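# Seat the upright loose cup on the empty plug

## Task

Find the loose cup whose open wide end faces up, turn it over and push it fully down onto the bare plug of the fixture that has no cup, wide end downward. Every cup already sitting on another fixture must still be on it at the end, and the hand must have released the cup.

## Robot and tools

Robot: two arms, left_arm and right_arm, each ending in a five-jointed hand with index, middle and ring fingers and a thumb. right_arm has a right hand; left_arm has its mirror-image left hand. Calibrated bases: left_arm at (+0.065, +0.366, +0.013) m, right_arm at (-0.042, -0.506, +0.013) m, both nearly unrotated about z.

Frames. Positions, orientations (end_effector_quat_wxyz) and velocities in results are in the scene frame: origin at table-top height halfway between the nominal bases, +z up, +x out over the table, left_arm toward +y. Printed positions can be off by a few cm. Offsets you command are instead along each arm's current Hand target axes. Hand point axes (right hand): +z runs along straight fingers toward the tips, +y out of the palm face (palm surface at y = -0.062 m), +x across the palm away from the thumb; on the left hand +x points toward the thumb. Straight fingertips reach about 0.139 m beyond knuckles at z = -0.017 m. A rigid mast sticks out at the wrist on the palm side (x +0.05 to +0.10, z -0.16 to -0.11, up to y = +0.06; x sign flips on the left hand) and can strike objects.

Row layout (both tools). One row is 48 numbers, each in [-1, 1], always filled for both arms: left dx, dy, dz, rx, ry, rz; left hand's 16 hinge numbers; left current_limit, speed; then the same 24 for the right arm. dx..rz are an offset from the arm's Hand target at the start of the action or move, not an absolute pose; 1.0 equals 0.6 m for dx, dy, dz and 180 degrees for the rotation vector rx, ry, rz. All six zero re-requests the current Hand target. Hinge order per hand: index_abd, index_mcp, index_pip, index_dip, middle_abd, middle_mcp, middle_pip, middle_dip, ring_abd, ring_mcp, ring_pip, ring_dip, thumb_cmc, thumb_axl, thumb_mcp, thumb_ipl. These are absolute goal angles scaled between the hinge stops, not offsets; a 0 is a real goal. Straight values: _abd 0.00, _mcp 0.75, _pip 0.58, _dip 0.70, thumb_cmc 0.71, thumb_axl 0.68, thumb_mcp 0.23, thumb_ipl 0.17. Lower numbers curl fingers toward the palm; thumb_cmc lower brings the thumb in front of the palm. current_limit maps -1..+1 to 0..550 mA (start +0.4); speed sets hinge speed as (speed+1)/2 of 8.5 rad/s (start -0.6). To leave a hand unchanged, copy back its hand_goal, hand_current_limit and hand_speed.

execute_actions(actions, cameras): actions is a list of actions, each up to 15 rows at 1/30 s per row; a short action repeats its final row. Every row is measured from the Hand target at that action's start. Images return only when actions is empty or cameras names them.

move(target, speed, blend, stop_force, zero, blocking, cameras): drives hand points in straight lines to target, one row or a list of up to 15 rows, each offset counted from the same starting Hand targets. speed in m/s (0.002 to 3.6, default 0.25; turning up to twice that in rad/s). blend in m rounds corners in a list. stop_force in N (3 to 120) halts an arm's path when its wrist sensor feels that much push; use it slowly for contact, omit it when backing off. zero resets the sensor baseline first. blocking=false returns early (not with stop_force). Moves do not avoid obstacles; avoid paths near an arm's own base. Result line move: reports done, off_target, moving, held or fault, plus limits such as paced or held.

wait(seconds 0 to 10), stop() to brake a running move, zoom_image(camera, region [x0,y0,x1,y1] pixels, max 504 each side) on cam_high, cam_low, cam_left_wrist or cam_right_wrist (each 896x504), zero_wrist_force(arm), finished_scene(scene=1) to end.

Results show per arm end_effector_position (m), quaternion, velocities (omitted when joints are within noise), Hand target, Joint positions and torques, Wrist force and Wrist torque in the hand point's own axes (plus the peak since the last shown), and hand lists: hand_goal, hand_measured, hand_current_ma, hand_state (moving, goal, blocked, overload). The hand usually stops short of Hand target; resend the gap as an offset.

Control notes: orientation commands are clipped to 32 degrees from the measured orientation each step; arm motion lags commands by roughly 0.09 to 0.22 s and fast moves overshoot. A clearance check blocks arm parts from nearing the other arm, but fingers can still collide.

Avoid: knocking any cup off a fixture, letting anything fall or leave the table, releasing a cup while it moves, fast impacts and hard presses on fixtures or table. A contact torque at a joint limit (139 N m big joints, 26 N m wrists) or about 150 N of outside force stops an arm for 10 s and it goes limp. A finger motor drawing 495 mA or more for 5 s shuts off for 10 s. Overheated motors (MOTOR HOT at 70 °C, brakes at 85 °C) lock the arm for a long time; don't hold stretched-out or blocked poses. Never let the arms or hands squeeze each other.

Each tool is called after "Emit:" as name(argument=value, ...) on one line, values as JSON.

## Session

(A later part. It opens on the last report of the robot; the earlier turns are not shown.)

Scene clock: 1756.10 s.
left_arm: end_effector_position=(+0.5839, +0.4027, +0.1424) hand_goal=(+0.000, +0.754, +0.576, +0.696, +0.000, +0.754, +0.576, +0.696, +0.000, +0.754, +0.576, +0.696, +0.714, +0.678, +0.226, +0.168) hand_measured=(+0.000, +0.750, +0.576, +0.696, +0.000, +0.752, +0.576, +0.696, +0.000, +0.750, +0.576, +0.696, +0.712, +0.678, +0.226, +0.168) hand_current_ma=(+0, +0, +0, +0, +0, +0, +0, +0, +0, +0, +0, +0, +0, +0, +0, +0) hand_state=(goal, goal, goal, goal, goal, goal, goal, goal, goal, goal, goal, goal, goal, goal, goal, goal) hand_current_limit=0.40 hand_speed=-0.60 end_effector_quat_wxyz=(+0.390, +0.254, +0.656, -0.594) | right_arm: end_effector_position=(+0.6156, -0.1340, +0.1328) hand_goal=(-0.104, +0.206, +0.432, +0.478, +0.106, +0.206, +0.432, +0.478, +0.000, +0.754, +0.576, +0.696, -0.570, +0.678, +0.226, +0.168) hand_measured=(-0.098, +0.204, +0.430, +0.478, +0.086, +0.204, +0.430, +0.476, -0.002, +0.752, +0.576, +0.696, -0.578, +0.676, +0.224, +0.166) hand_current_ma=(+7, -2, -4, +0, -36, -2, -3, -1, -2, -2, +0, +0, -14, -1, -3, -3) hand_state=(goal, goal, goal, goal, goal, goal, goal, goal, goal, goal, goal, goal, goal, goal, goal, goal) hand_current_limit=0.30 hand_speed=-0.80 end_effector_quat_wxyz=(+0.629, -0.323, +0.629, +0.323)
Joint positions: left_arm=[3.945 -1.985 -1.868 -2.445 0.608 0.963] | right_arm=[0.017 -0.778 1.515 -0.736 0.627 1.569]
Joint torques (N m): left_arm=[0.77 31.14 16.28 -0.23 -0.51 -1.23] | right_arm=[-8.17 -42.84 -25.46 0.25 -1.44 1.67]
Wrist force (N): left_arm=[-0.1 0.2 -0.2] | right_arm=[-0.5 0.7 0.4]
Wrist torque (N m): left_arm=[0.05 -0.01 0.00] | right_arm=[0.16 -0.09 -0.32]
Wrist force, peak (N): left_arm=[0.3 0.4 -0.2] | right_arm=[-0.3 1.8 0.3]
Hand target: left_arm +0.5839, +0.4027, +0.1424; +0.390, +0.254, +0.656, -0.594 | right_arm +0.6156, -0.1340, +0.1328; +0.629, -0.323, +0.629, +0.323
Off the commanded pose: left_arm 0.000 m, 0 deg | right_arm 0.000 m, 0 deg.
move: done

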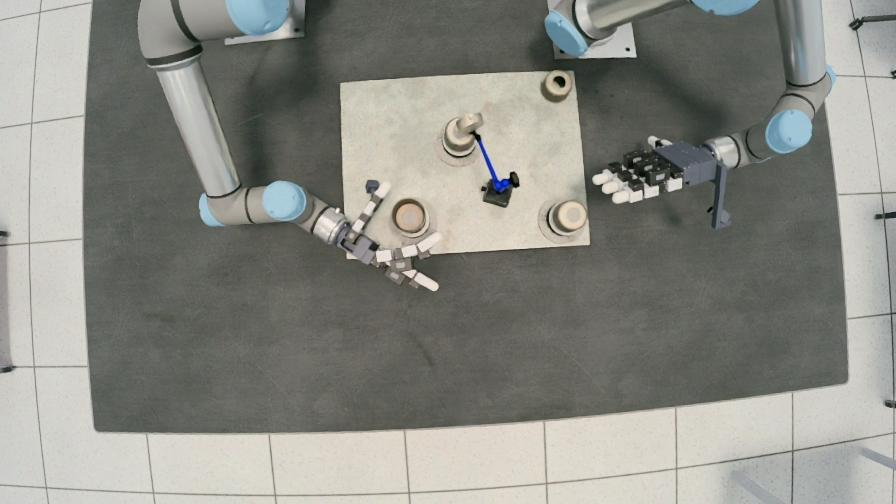

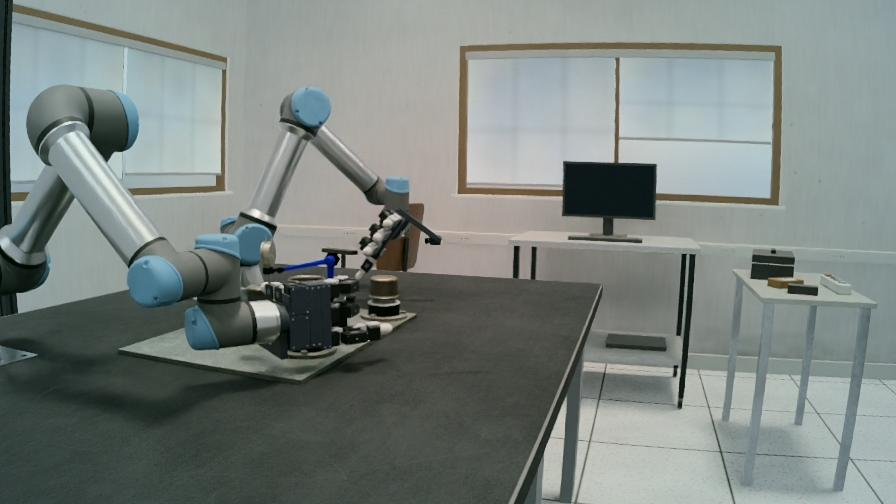

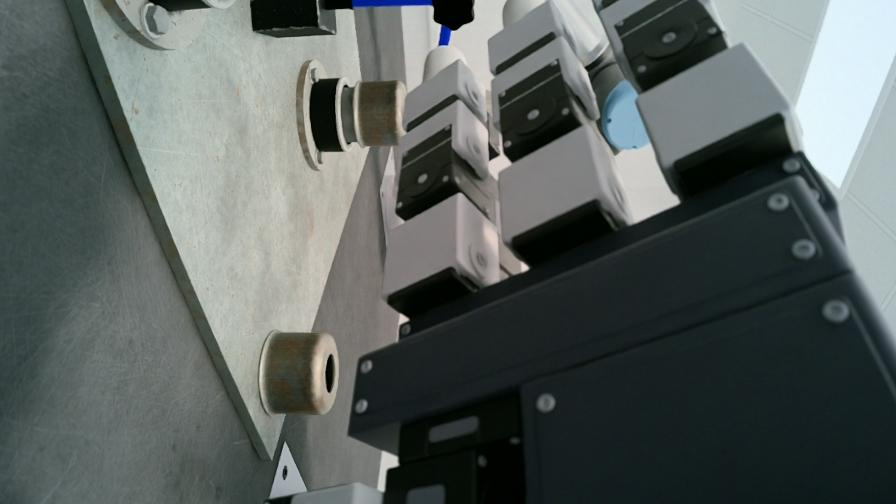

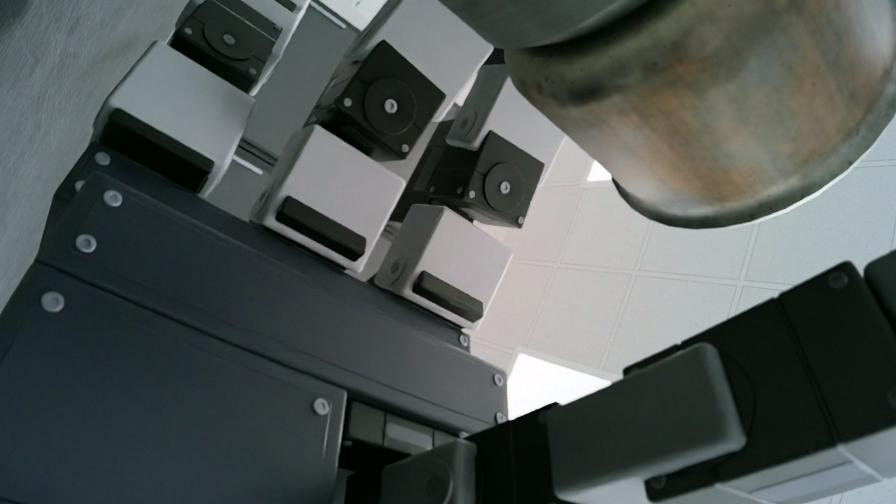

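Emit:
move(target=[0,0,0,0,0,0,0,0.754,0.576,0.696,0,0.754,0.576,0.696,0,0.754,0.576,0.696,0.714,0.678,0.226,0.168,0.4,-0.6,0,0,0,0,0,0,-0.105,0.123,0.358,0.478,0.105,0.123,0.358,0.478,0,0.754,0.576,0.696,-0.571,0.678,0.09,0.146,0.1,-0.9], speed=0.05, cameras=["cam_high", "cam_right_wrist"])

Emit:
zoom_image(camera="cam_high", region=[350, 170, 450, 270])

Scene clock: 1788.23 s.
left_arm: end_effector_position=(+0.5839, +0.4027, +0.1424) hand_goal=(+0.000, +0.754, +0.576, +0.696, +0.000, +0.754, +0.576, +0.696, +0.000, +0.754, +0.576, +0.696, +0.714, +0.678, +0.226, +0.168) hand_measured=(+0.000, +0.750, +0.576, +0.696, +0.000, +0.752, +0.576, +0.696, +0.000, +0.750, +0.576, +0.696, +0.712, +0.678, +0.226, +0.168) hand_current_ma=(+0, +0, +0, +0, +0, +0, +0, +0, +0, +0, +0, +0, +0, +0, +0, +0) hand_state=(goal, goal, goal, goal, goal, goal, goal, goal, goal, goal, goal, goal, goal, goal, goal, goal) hand_current_limit=0.40 hand_speed=-0.60 end_effector_quat_wxyz=(+0.390, +0.254, +0.656, -0.594) | right_arm: end_effector_position=(+0.6156, -0.1340, +0.1328) hand_goal=(-0.104, +0.124, +0.358, +0.478, +0.106, +0.124, +0.358, +0.478, +0.000, +0.754, +0.576, +0.696, -0.570, +0.678, +0.090, +0.146) hand_measured=(-0.098, +0.126, +0.360, +0.478, +0.086, +0.126, +0.360, +0.476, -0.002, +0.752, +0.576, +0.696, -0.578, +0.676, +0.092, +0.148) hand_current_ma=(+7, +3, +4, +0, -36, +4, +3, -1, -2, -2, +0, +0, -14, -1, +3, +3) hand_state=(goal, goal, goal, goal, goal, goal, goal, goal, goal, goal, goal, goal, goal, goal, goal, goal) hand_current_limit=0.10 hand_speed=-0.90 end_effector_quat_wxyz=(+0.629, -0.323, +0.629, +0.323)
Joint positions: left_arm=[3.945 -1.985 -1.868 -2.445 0.608 0.963] | right_arm=[0.017 -0.778 1.515 -0.736 0.627 1.569]
Joint torques (N m): left_arm=[-0.05 30.91 16.37 -0.25 -0.68 -1.19] | right_arm=[-8.4 -43.04 -25.05 0.27 -1.39 1.78]
Wrist force (N): left_arm=[0.1 0.3 -0.2] | right_arm=[-0.4 1.0 0.5]
Wrist torque (N m): left_arm=[0.05 -0.02 0.01] | right_arm=[0.19 -0.10 -0.31]
Wrist force, peak (N): left_arm=[0.4 0.3 -0.2] | right_arm=[-0.4 1.2 0.5]
Hand target: left_arm +0.5839, +0.4027, +0.1424; +0.390, +0.254, +0.656, -0.594 | right_arm +0.6156, -0.1340, +0.1328; +0.629, -0.323, +0.629, +0.323
Off the commanded pose: left_arm 0.000 m, 0 deg | right_arm 0.000 m, 0 deg.
move: done
Images, in order (width x height): cam_high 896x504, cam_right_wrist 896x504.

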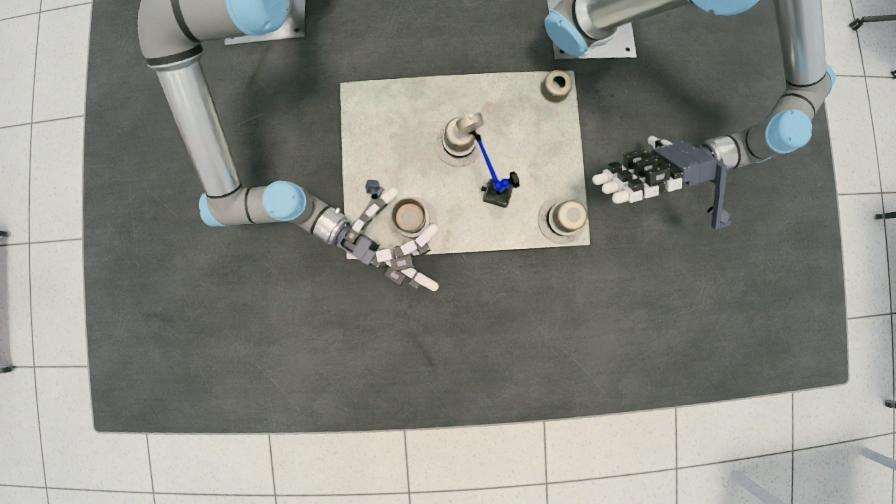

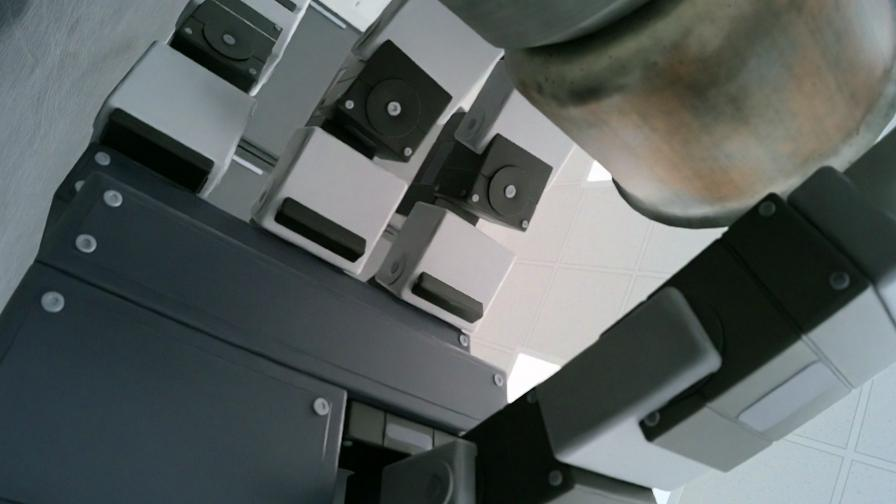

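Scaled by 5.040 from the camera's 896x504 image, which has a finer 1280x720 frame.

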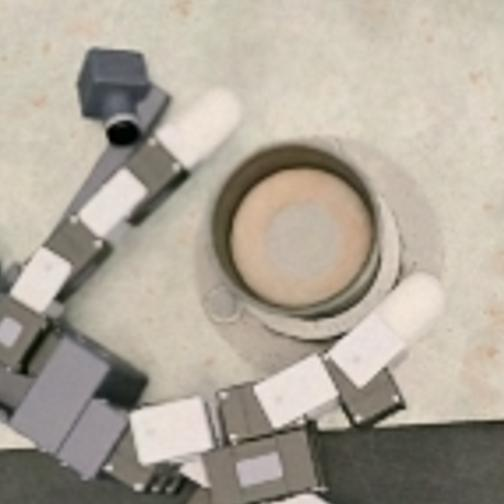

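Emit:
move(target=[0,0,0,0,0,0,0,0.754,0.576,0.696,0,0.754,0.576,0.696,0,0.754,0.576,0.696,0.714,0.678,0.226,0.168,0.4,-0.6,0,0,0,0,0,0,-0.105,-0.041,0.314,0.478,0.105,-0.041,0.314,0.478,0,0.754,0.576,0.696,-0.571,0.678,-0.079,0.114,0.1,-0.93], speed=0.05, cameras=["cam_high", "cam_low", "cam_right_wrist"])

Emit:
zoom_image(camera="cam_high", region=[350, 170, 450, 270])

Scene clock: 1802.37 s.
left_arm: end_effector_position=(+0.5839, +0.4027, +0.1424) hand_goal=(+0.000, +0.754, +0.576, +0.696, +0.000, +0.754, +0.576, +0.696, +0.000, +0.754, +0.576, +0.696, +0.714, +0.678, +0.226, +0.168) hand_measured=(+0.000, +0.750, +0.576, +0.696, +0.000, +0.752, +0.576, +0.696, +0.000, +0.750, +0.576, +0.696, +0.712, +0.678, +0.226, +0.168) hand_current_ma=(+0, +0, +0, +0, +0, +0, +0, +0, +0, +0, +0, +0, +0, +0, +0, +0) hand_state=(goal, goal, goal, goal, goal, goal, goal, goal, goal, goal, goal, goal, goal, goal, goal, goal) hand_current_limit=0.40 hand_speed=-0.60 end_effector_quat_wxyz=(+0.390, +0.254, +0.656, -0.594) | right_arm: end_effector_position=(+0.6156, -0.1340, +0.1328) hand_goal=(-0.104, -0.040, +0.314, +0.478, +0.106, -0.040, +0.314, +0.478, +0.000, +0.754, +0.576, +0.696, -0.570, +0.678, -0.078, +0.114) hand_measured=(-0.100, +0.026, +0.330, +0.482, +0.086, +0.022, +0.328, +0.482, -0.002, +0.752, +0.576, +0.696, -0.578, +0.676, +0.014, +0.128) hand_current_ma=(+4, +223, +32, +5, -36, +210, +28, +7, -2, -2, +0, +0, -15, -1, +302, +45) hand_state=(goal, blocked, goal, goal, goal, blocked, goal, goal, goal, goal, goal, goal, goal, goal, blocked, goal) hand_current_limit=0.10 hand_speed=-0.93 end_effector_quat_wxyz=(+0.629, -0.323, +0.629, +0.323)
Joint positions: left_arm=[3.945 -1.985 -1.868 -2.445 0.608 0.963] | right_arm=[0.017 -0.778 1.515 -0.736 0.627 1.569]
Joint torques (N m): left_arm=[0.57 30.88 16.95 -0.46 -0.81 -1.37] | right_arm=[-6.39 -42.03 -25.53 0.32 -0.5 1.62]
Wrist force (N): left_arm=[0.1 0.2 -0.1] | right_arm=[-0.2 0.0 0.7]
Wrist torque (N m): left_arm=[0.03 -0.02 0.01] | right_arm=[0.16 -0.14 -0.34]
Wrist force, peak (N): left_arm=[0.1 0.3 -0.5] | right_arm=[-0.7 0.6 1.3]
Hand target: left_arm +0.5839, +0.4027, +0.1424; +0.390, +0.254, +0.656, -0.594 | right_arm +0.6156, -0.1340, +0.1328; +0.629, -0.323, +0.629, +0.323
Off the commanded pose: left_arm 0.000 m, 0 deg | right_arm 0.000 m, 0 deg.
move: done
Images, in order (width x height): cam_high 896x504, cam_low 896x504, cam_right_wrist 896x504.

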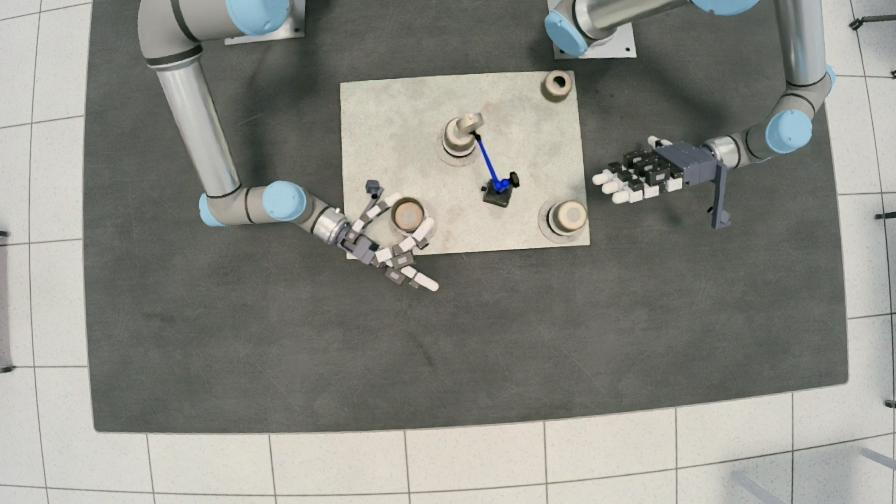

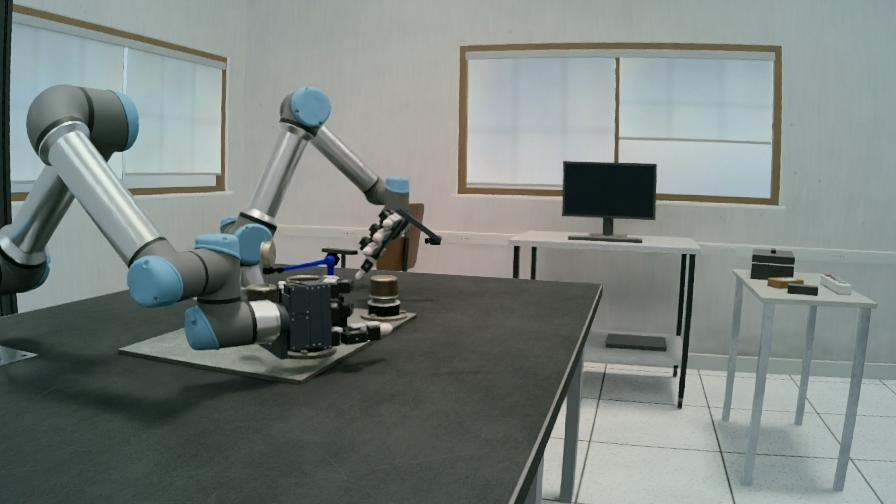

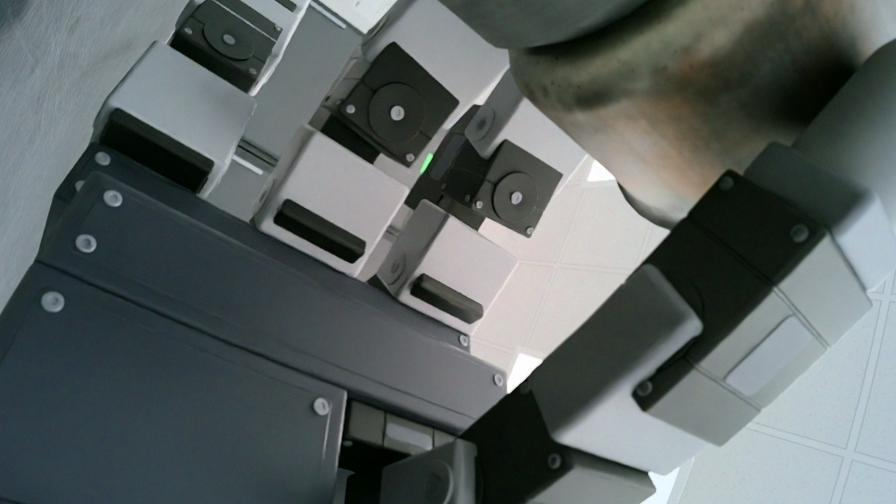

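Scaled by 5.040 from the camera's 896x504 image, which has a finer 1280x720 frame.

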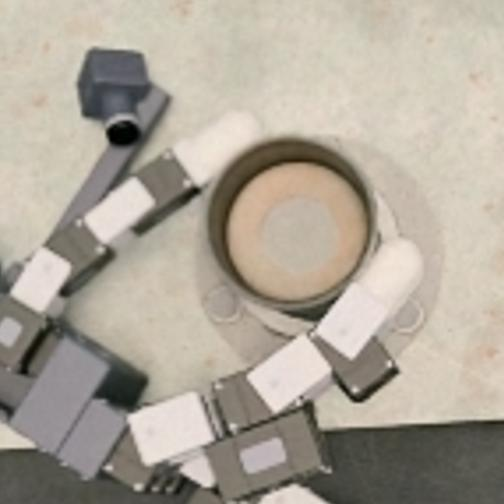

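Emit:
move(target=[0,0,0,0,0,0,0,0.754,0.576,0.696,0,0.754,0.576,0.696,0,0.754,0.576,0.696,0.714,0.678,0.226,0.168,0.4,-0.6,0,0,0,0,0,0,-0.105,-0.115,0.25,0.435,0.105,-0.115,0.25,0.435,0,0.754,0.576,0.696,-0.571,0.678,-0.19,0.016,0.74,-0.9], speed=0.05, cameras=["cam_high", "cam_low", "cam_right_wrist"])

Emit:
zoom_image(camera="cam_high", region=[350, 170, 450, 270])

Scene clock: 1852.07 s.
left_arm: end_effector_position=(+0.5839, +0.4027, +0.1424) hand_goal=(+0.000, +0.754, +0.576, +0.696, +0.000, +0.754, +0.576, +0.696, +0.000, +0.754, +0.576, +0.696, +0.714, +0.678, +0.226, +0.168) hand_measured=(+0.000, +0.750, +0.576, +0.696, +0.000, +0.752, +0.576, +0.696, +0.000, +0.750, +0.576, +0.696, +0.712, +0.678, +0.226, +0.168) hand_current_ma=(+0, +0, +0, +0, +0, +0, +0, +0, +0, +0, +0, +0, +0, +0, +0, +0) hand_state=(goal, goal, goal, goal, goal, goal, goal, goal, goal, goal, goal, goal, goal, goal, goal, goal) hand_current_limit=0.40 hand_speed=-0.60 end_effector_quat_wxyz=(+0.390, +0.254, +0.656, -0.594) | right_arm: end_effector_position=(+0.6156, -0.1340, +0.1328) hand_goal=(-0.104, -0.114, +0.250, +0.436, +0.106, -0.114, +0.250, +0.436, +0.000, +0.754, +0.576, +0.696, -0.570, +0.678, -0.190, +0.016) hand_measured=(-0.100, +0.020, +0.328, +0.466, +0.086, +0.018, +0.322, +0.470, -0.002, +0.752, +0.576, +0.696, -0.576, +0.676, +0.012, +0.120) hand_current_ma=(+4, +479, +255, +75, -36, +479, +232, +88, -2, -2, +0, +0, -10, -1, +479, +478) hand_state=(goal, blocked, blocked, blocked, goal, blocked, blocked, blocked, goal, goal, goal, goal, goal, goal, blocked, moving) hand_current_limit=0.74 hand_speed=-0.90 end_effector_quat_wxyz=(+0.629, -0.323, +0.629, +0.323)
Joint positions: left_arm=[3.945 -1.985 -1.868 -2.445 0.608 0.963] | right_arm=[0.017 -0.778 1.515 -0.736 0.627 1.569]
Joint torques (N m): left_arm=[0.48 30.65 17.26 -0.19 -0.71 -1.44] | right_arm=[-6.21 -44.33 -23.74 0.18 0.11 1.82]
Wrist force (N): left_arm=[0.0 0.0 -0.2] | right_arm=[-0.6 1.3 0.4]
Wrist torque (N m): left_arm=[0.02 -0.01 0.00] | right_arm=[0.19 -0.15 -0.34]
Wrist force, peak (N): left_arm=[0.5 0.1 -0.4] | right_arm=[-0.8 1.0 1.4]
Hand target: left_arm +0.5839, +0.4027, +0.1424; +0.390, +0.254, +0.656, -0.594 | right_arm +0.6156, -0.1340, +0.1328; +0.629, -0.323, +0.629, +0.323
Off the commanded pose: left_arm 0.000 m, 0 deg | right_arm 0.000 m, 0 deg.
move: done
Images, in order (width x height): cam_high 896x504, cam_low 896x504, cam_right_wrist 896x504.

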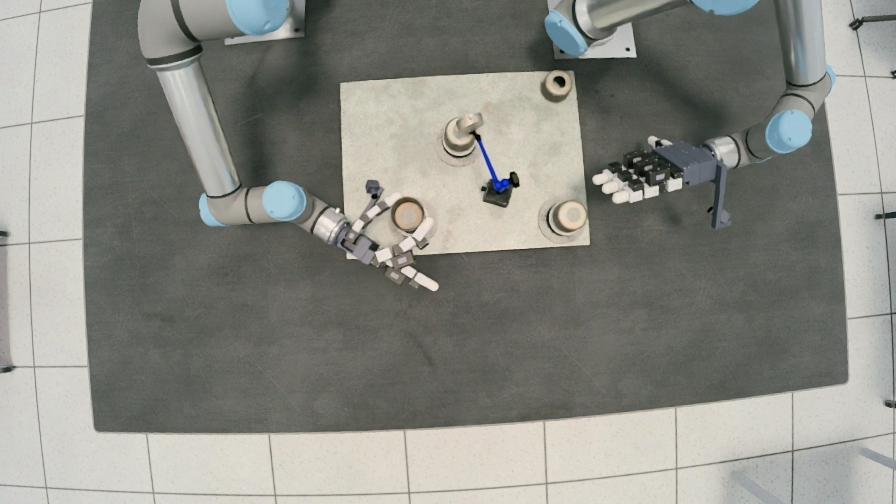

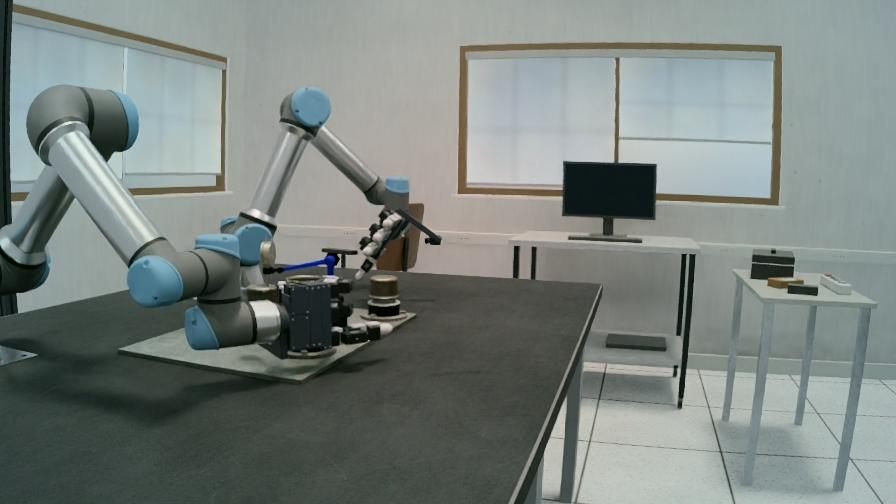

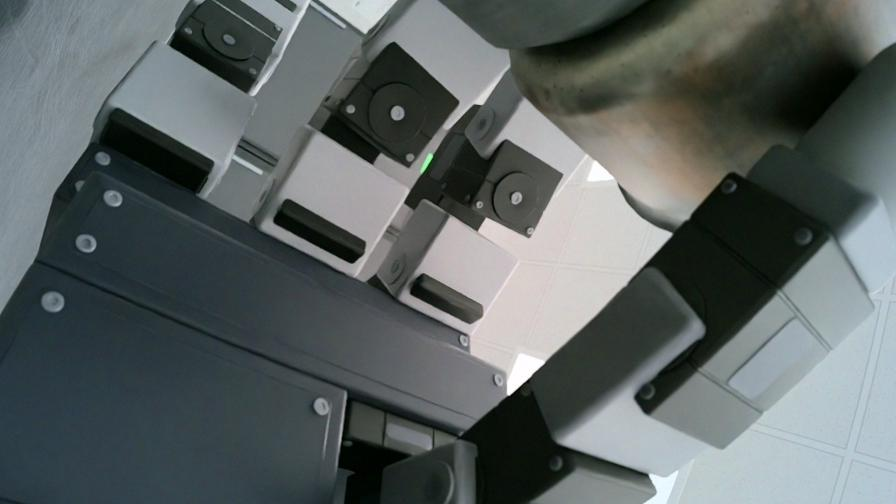

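Scaled by 5.040 from the camera's 896x504 image, which has a finer 1280x720 frame.

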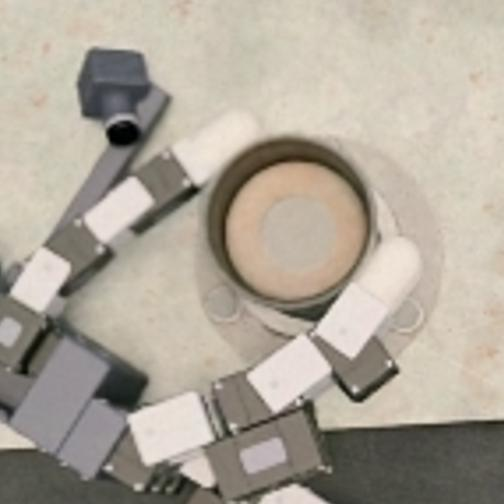

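Emit:
move(target=[0,0,0,0,0,0,0,0.754,0.576,0.696,0,0.754,0.576,0.696,0,0.754,0.576,0.696,0.714,0.678,0.226,0.168,0.4,-0.6,-0.035,0,0,0,0,0,-0.105,-0.115,0.25,0.435,0.105,-0.115,0.25,0.435,0,0.754,0.576,0.696,-0.571,0.678,-0.19,0.016,0.74,-0.9], speed=0.05, cameras=["cam_high", "cam_low", "cam_right_wrist"])

Emit:
zoom_image(camera="cam_low", region=[250, 240, 350, 340])

Emit:
zoom_image(camera="cam_high", region=[350, 170, 450, 270])

Scene clock: 1862.20 s.
left_arm: end_effector_position=(+0.5839, +0.4027, +0.1424) hand_goal=(+0.000, +0.754, +0.576, +0.696, +0.000, +0.754, +0.576, +0.696, +0.000, +0.754, +0.576, +0.696, +0.714, +0.678, +0.226, +0.168) hand_measured=(+0.000, +0.750, +0.576, +0.696, +0.000, +0.752, +0.576, +0.696, +0.000, +0.750, +0.576, +0.696, +0.712, +0.678, +0.226, +0.168) hand_current_ma=(+0, +0, +0, +0, +0, +0, +0, +0, +0, +0, +0, +0, +0, +0, +0, +0) hand_state=(goal, goal, goal, goal, goal, goal, goal, goal, goal, goal, goal, goal, goal, goal, goal, goal) hand_current_limit=0.40 hand_speed=-0.60 end_effector_quat_wxyz=(+0.390, +0.254, +0.656, -0.594) | right_arm: end_effector_position=(+0.6157, -0.1340, +0.1539) hand_goal=(-0.104, -0.114, +0.250, +0.436, +0.106, -0.114, +0.250, +0.436, +0.000, +0.754, +0.576, +0.696, -0.570, +0.678, -0.190, +0.016) hand_measured=(-0.110, +0.020, +0.328, +0.466, +0.080, +0.018, +0.322, +0.470, -0.002, +0.752, +0.576, +0.696, -0.578, +0.676, +0.012, +0.118) hand_current_ma=(-7, +478, +255, +75, -54, +478, +229, +88, -2, -2, +0, +0, -13, -1, +478, +478) hand_state=(goal, blocked, blocked, blocked, blocked, blocked, blocked, blocked, goal, goal, goal, goal, goal, goal, blocked, blocked) hand_current_limit=0.74 hand_speed=-0.90 end_effector_quat_wxyz=(+0.629, -0.323, +0.629, +0.323)
Joint positions: left_arm=[3.945 -1.985 -1.868 -2.445 0.608 0.963] | right_arm=[0.017 -0.811 1.509 -0.698 0.627 1.569]
Joint torques (N m): left_arm=[-0.06 30.92 17.4 -0.16 -0.65 -1.22] | right_arm=[2.76 -43.97 -17.44 -2.22 1.01 -0.13]
Wrist force (N): left_arm=[-0.1 -0.1 -0.2] | right_arm=[1.7 1.1 0.5]
Wrist torque (N m): left_arm=[0.01 -0.02 0.01] | right_arm=[0.21 -0.14 -0.39]
Wrist force, peak (N): left_arm=[0.5 0.2 -0.2] | right_arm=[2.3 1.0 0.5]
Hand target: left_arm +0.5839, +0.4027, +0.1424; +0.390, +0.254, +0.656, -0.594 | right_arm +0.6156, -0.1339, +0.1538; +0.629, -0.323, +0.629, +0.323
Off the commanded pose: left_arm 0.000 m, 0 deg | right_arm 0.000 m, 0 deg.
move: done
Images, in order (width x height): cam_high 896x504, cam_low 896x504, cam_right_wrist 896x504.

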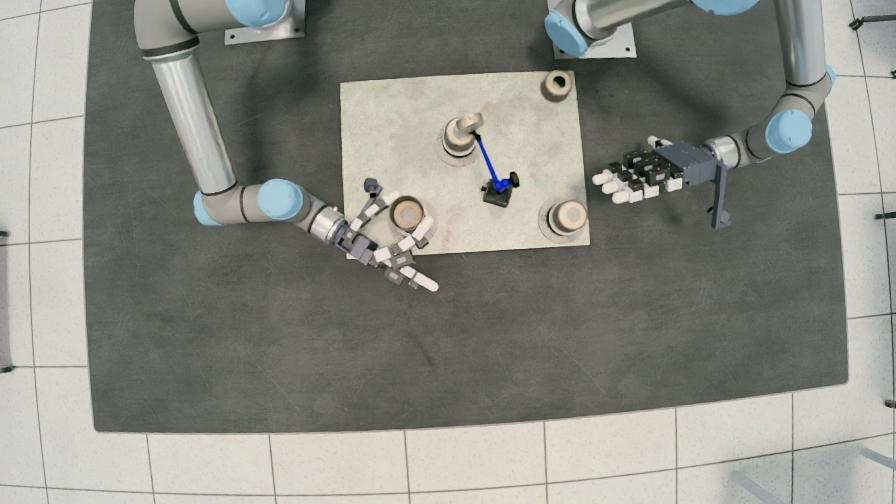

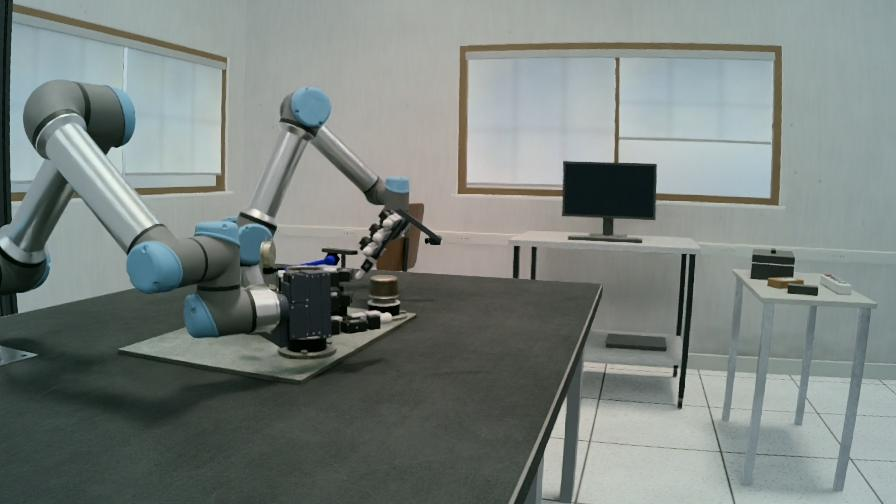

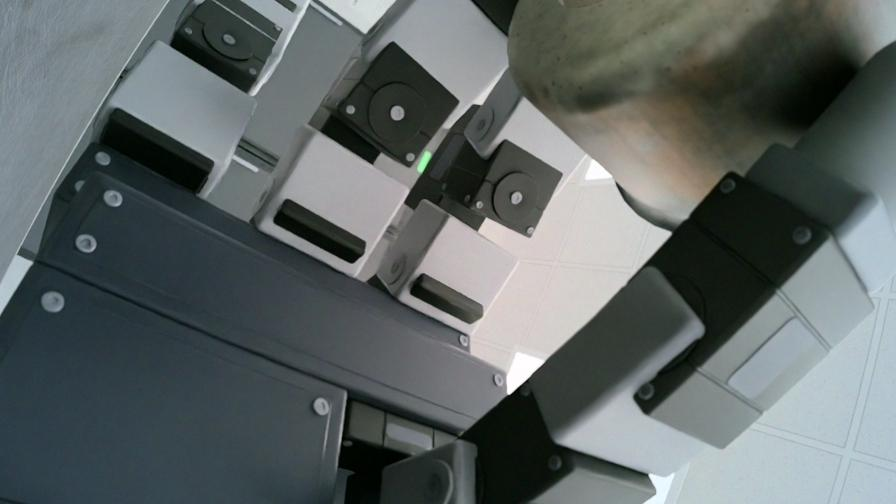

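Scaled by 5.040 from the camera's 896x504 image, which has a finer 1280x720 frame.

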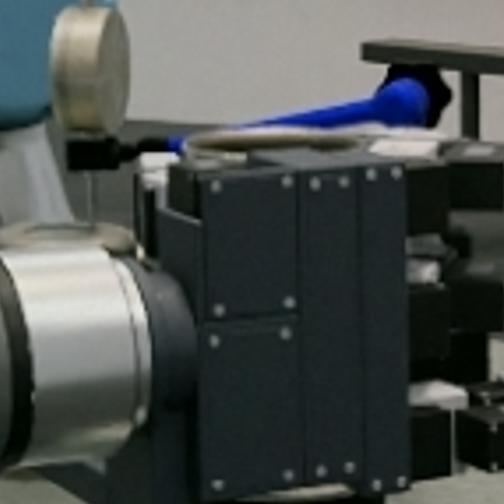

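Scaled by 5.040 from the camera's 896x504 image, which has a finer 1280x720 frame.

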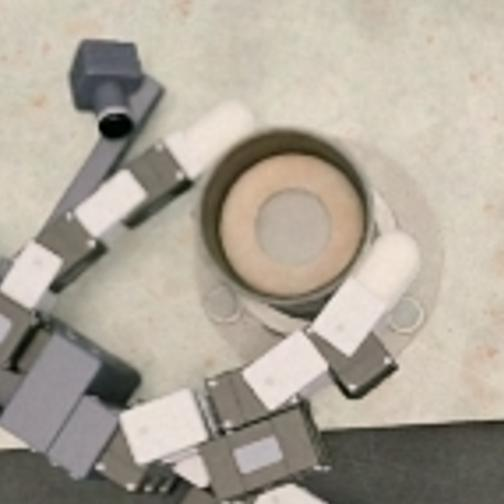

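Emit:
move(target=[[0,0,0,0,0,0,0,0.754,0.576,0.696,0,0.754,0.576,0.696,0,0.754,0.576,0.696,0.714,0.678,0.226,0.168,0.4,-0.6,-0.2768,0,0,0,0,0,-0.105,-0.115,0.25,0.435,0.105,-0.115,0.25,0.435,0,0.754,0.576,0.696,-0.571,0.678,-0.19,0.016,0.74,-0.9],[0,0,0,0,0,0,0,0.754,0.576,0.696,0,0.754,0.576,0.696,0,0.754,0.576,0.696,0.714,0.678,0.226,0.168,0.4,-0.6,-0.2768,-0.002,0.0096,0,0,-0.5,-0.105,-0.115,0.25,0.435,0.105,-0.115,0.25,0.435,0,0.754,0.576,0.696,-0.571,0.678,-0.19,0.016,0.74,-0.9]], speed=[0.15, 0.25], blend=[0.02, 0], cameras=["cam_high", "cam_low", "cam_right_wrist"])

Emit:
zoom_image(camera="cam_low", region=[230, 180, 370, 320])

Scene clock: 1897.63 s.
left_arm: end_effector_position=(+0.5839, +0.4027, +0.1424) hand_goal=(+0.000, +0.754, +0.576, +0.696, +0.000, +0.754, +0.576, +0.696, +0.000, +0.754, +0.576, +0.696, +0.714, +0.678, +0.226, +0.168) hand_measured=(+0.000, +0.750, +0.576, +0.696, +0.000, +0.752, +0.576, +0.696, +0.000, +0.750, +0.576, +0.696, +0.712, +0.678, +0.226, +0.168) hand_current_ma=(+0, +0, +0, +0, +0, +0, +0, +0, +0, +0, +0, +0, +0, +0, +0, +0) hand_state=(goal, goal, goal, goal, goal, goal, goal, goal, goal, goal, goal, goal, goal, goal, goal, goal) hand_current_limit=0.40 hand_speed=-0.60 end_effector_quat_wxyz=(+0.390, +0.254, +0.656, -0.594) | right_arm: end_effector_position=(+0.6197, -0.1298, +0.3199) hand_goal=(-0.104, -0.114, +0.250, +0.436, +0.106, -0.114, +0.250, +0.436, +0.000, +0.754, +0.576, +0.696, -0.570, +0.678, -0.190, +0.016) hand_measured=(-0.112, +0.020, +0.328, +0.466, +0.078, +0.002, +0.322, +0.470, -0.002, +0.746, +0.576, +0.696, -0.554, +0.682, +0.016, +0.118) hand_current_ma=(-11, +478, +255, +74, -58, +464, +229, +88, -2, -16, +0, +0, +32, +6, +479, +479) hand_state=(goal, blocked, blocked, blocked, blocked, blocked, blocked, blocked, goal, goal, goal, goal, goal, goal, blocked, blocked) hand_current_limit=0.74 hand_speed=-0.90 end_effector_quat_wxyz=(+0.673, -0.673, +0.216, -0.217)
Joint positions: left_arm=[3.945 -1.985 -1.868 -2.445 0.608 0.963] | right_arm=[0.09 -1.158 1.311 -0.153 0.7 -0.001]
Joint torques (N m): left_arm=[0.73 30.93 16.98 -0.08 -0.79 -1.27] | right_arm=[-9.35 -34.5 -32.01 -2.04 -1.76 -0.92]
Wrist force (N): left_arm=[0.1 0.1 -0.2] | right_arm=[-1.3 5.2 1.9]
Wrist torque (N m): left_arm=[0.03 -0.03 0.01] | right_arm=[0.41 0.04 -0.01]
Wrist force, peak (N): left_arm=[0.4 0.2 -0.3] | right_arm=[-1.3 5.2 2.0]
Hand target: left_arm +0.5839, +0.4027, +0.1424; +0.390, +0.254, +0.656, -0.594 | right_arm +0.6198, -0.1298, +0.3199; +0.673, -0.673, +0.216, -0.217
Off the commanded pose: left_arm 0.000 m, 0 deg | right_arm 0.000 m, 0 deg.
move: done
Images, in order (width x height): cam_high 896x504, cam_low 896x504, cam_right_wrist 896x504.

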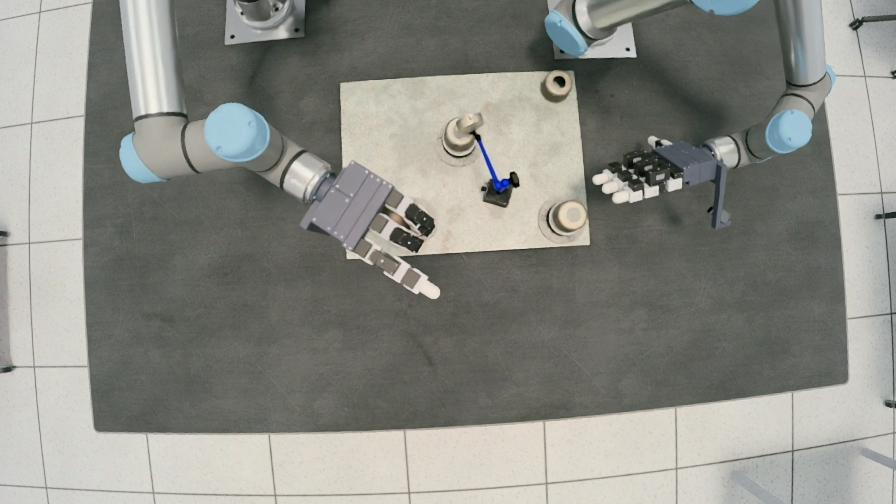

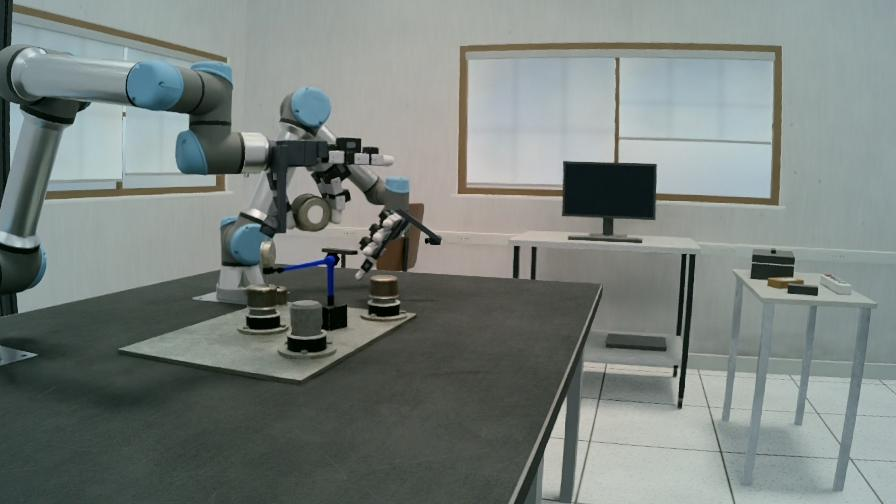

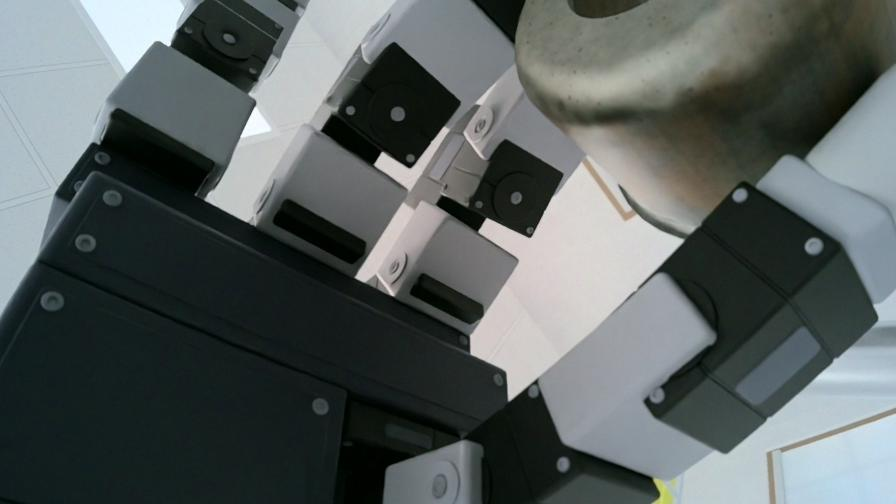

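Scaled by 3.600 from the camera's 896x504 image, which has a finer 1280x720 frame.

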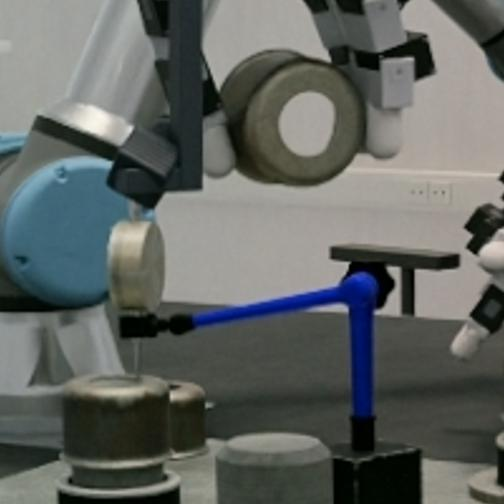

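Emit:
move(target=[0,0,0,0,0,0,0,0.754,0.576,0.696,0,0.754,0.576,0.696,0,0.754,0.576,0.696,0.714,0.678,0.226,0.168,0.4,-0.6,-0.1011,0,-0.0043,0,0,-0.5,-0.105,-0.115,0.25,0.435,0.105,-0.115,0.25,0.435,0,0.754,0.576,0.696,-0.571,0.678,-0.19,0.016,0.74,-0.9], speed=0.25, cameras=["cam_high", "cam_low", "cam_right_wrist"])

Emit:
zoom_image(camera="cam_low", region=[230, 200, 390, 360])

Emit:
zoom_image(camera="cam_high", region=[340, 130, 480, 270])

Scene clock: 1917.77 s.
left_arm: end_effector_position=(+0.5839, +0.4027, +0.1424) hand_goal=(+0.000, +0.754, +0.576, +0.696, +0.000, +0.754, +0.576, +0.696, +0.000, +0.754, +0.576, +0.696, +0.714, +0.678, +0.226, +0.168) hand_measured=(+0.000, +0.750, +0.576, +0.696, +0.000, +0.752, +0.576, +0.696, +0.000, +0.750, +0.576, +0.696, +0.712, +0.678, +0.226, +0.168) hand_current_ma=(+0, +0, +0, +0, +0, +0, +0, +0, +0, +0, +0, +0, +0, +0, +0, +0) hand_state=(goal, goal, goal, goal, goal, goal, goal, goal, goal, goal, goal, goal, goal, goal, goal, goal) hand_current_limit=0.40 hand_speed=-0.60 end_effector_quat_wxyz=(+0.390, +0.254, +0.656, -0.594) | right_arm: end_effector_position=(+0.5690, -0.0965, +0.3197) hand_goal=(-0.104, -0.114, +0.250, +0.436, +0.106, -0.114, +0.250, +0.436, +0.000, +0.754, +0.576, +0.696, -0.570, +0.678, -0.190, +0.016) hand_measured=(-0.096, +0.020, +0.328, +0.466, +0.096, -0.004, +0.316, +0.468, +0.002, +0.752, +0.576, +0.696, -0.532, +0.688, +0.016, +0.118) hand_current_ma=(+10, +478, +255, +74, -16, +432, +212, +85, +1, -4, +0, +0, +108, +24, +479, +479) hand_state=(goal, blocked, blocked, blocked, goal, blocked, blocked, blocked, goal, goal, goal, goal, blocked, goal, blocked, blocked) hand_current_limit=0.74 hand_speed=-0.90 end_effector_quat_wxyz=(-0.323, +0.629, +0.323, +0.629)
Joint positions: left_arm=[3.945 -1.985 -1.868 -2.445 0.608 0.963] | right_arm=[0.326 -1.316 1.692 -0.376 0.936 -1.572]
Joint torques (N m): left_arm=[0.03 30.45 17.36 -0.11 -0.75 -1.28] | right_arm=[-8.02 -29.35 -30.22 -1.23 -1.48 -1.52]
Wrist force (N): left_arm=[0.2 0.0 -0.2] | right_arm=[-3.3 1.5 0.7]
Wrist torque (N m): left_arm=[0.02 -0.04 0.02] | right_arm=[0.16 0.21 0.19]
Wrist force, peak (N): left_arm=[0.3 0.0 -0.5] | right_arm=[-0.5 5.5 1.9]
Hand target: left_arm +0.5839, +0.4027, +0.1424; +0.390, +0.254, +0.656, -0.594 | right_arm +0.5690, -0.0966, +0.3198; -0.323, +0.629, +0.323, +0.629
Off the commanded pose: left_arm 0.000 m, 0 deg | right_arm 0.000 m, 0 deg.
move: done
Images, in order (width x height): cam_high 896x504, cam_low 896x504, cam_right_wrist 896x504.

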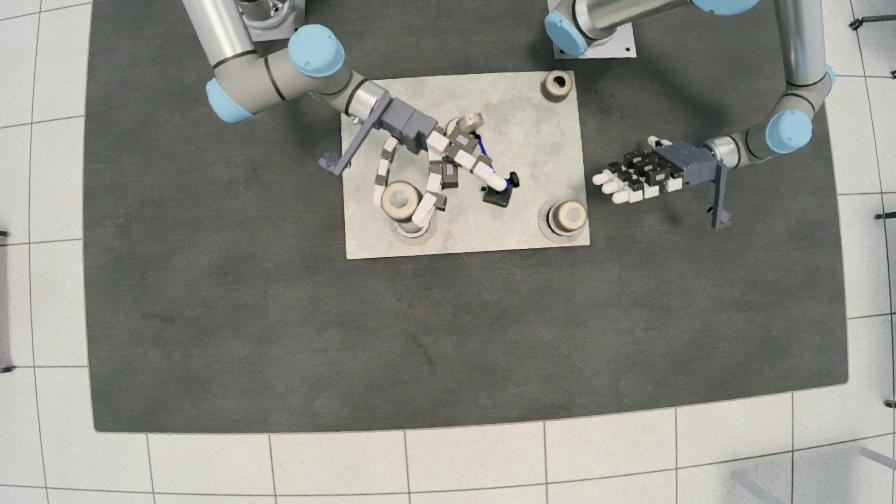

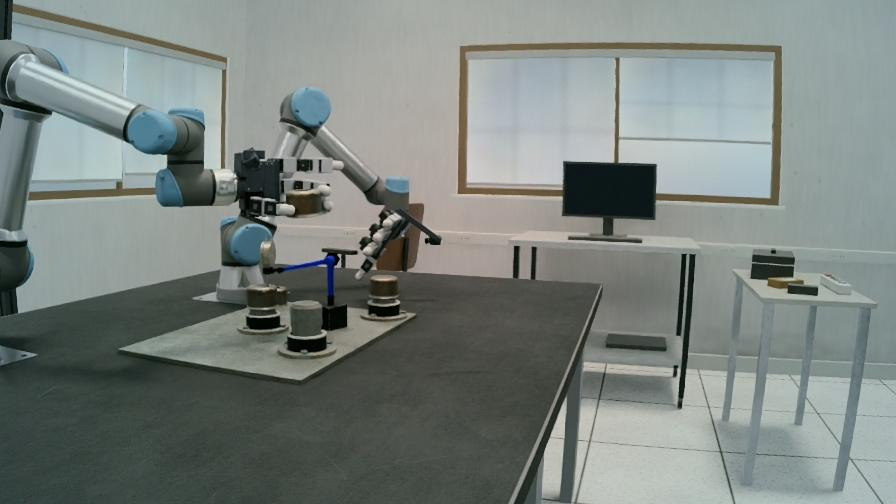

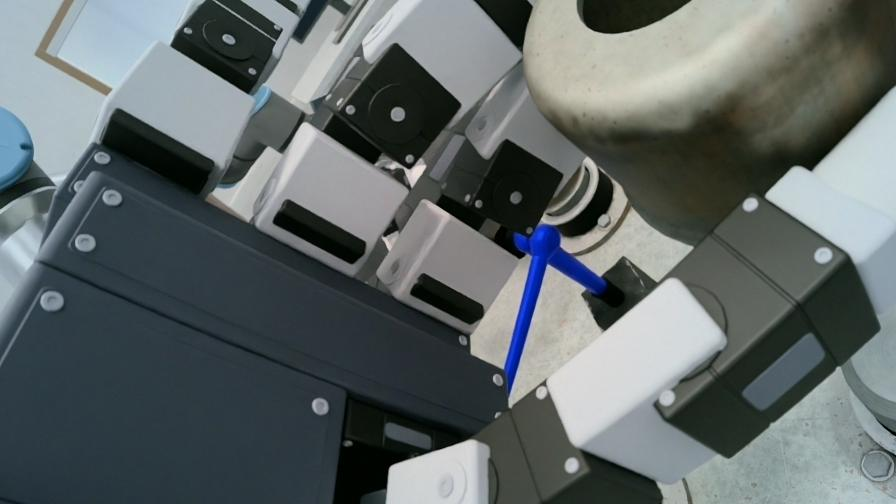

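Scaled by 3.150 from the camera's 896x504 image, which has a finer 1280x720 frame.

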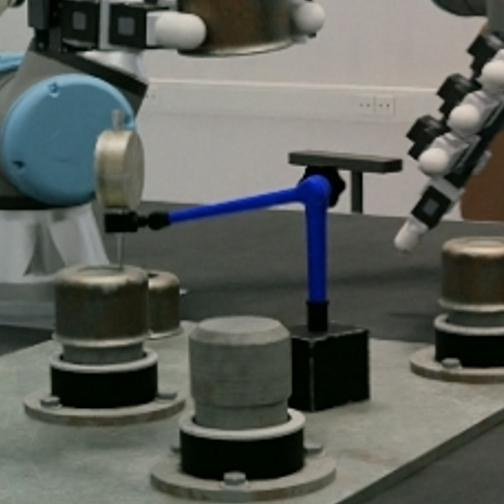

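Scaled by 3.600 from the camera's 896x504 image, which has a finer 1280x720 frame.

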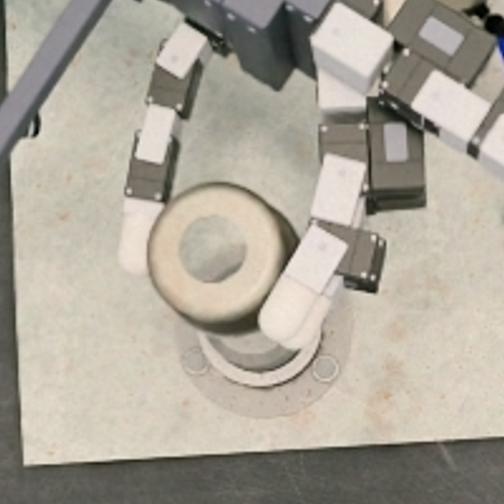

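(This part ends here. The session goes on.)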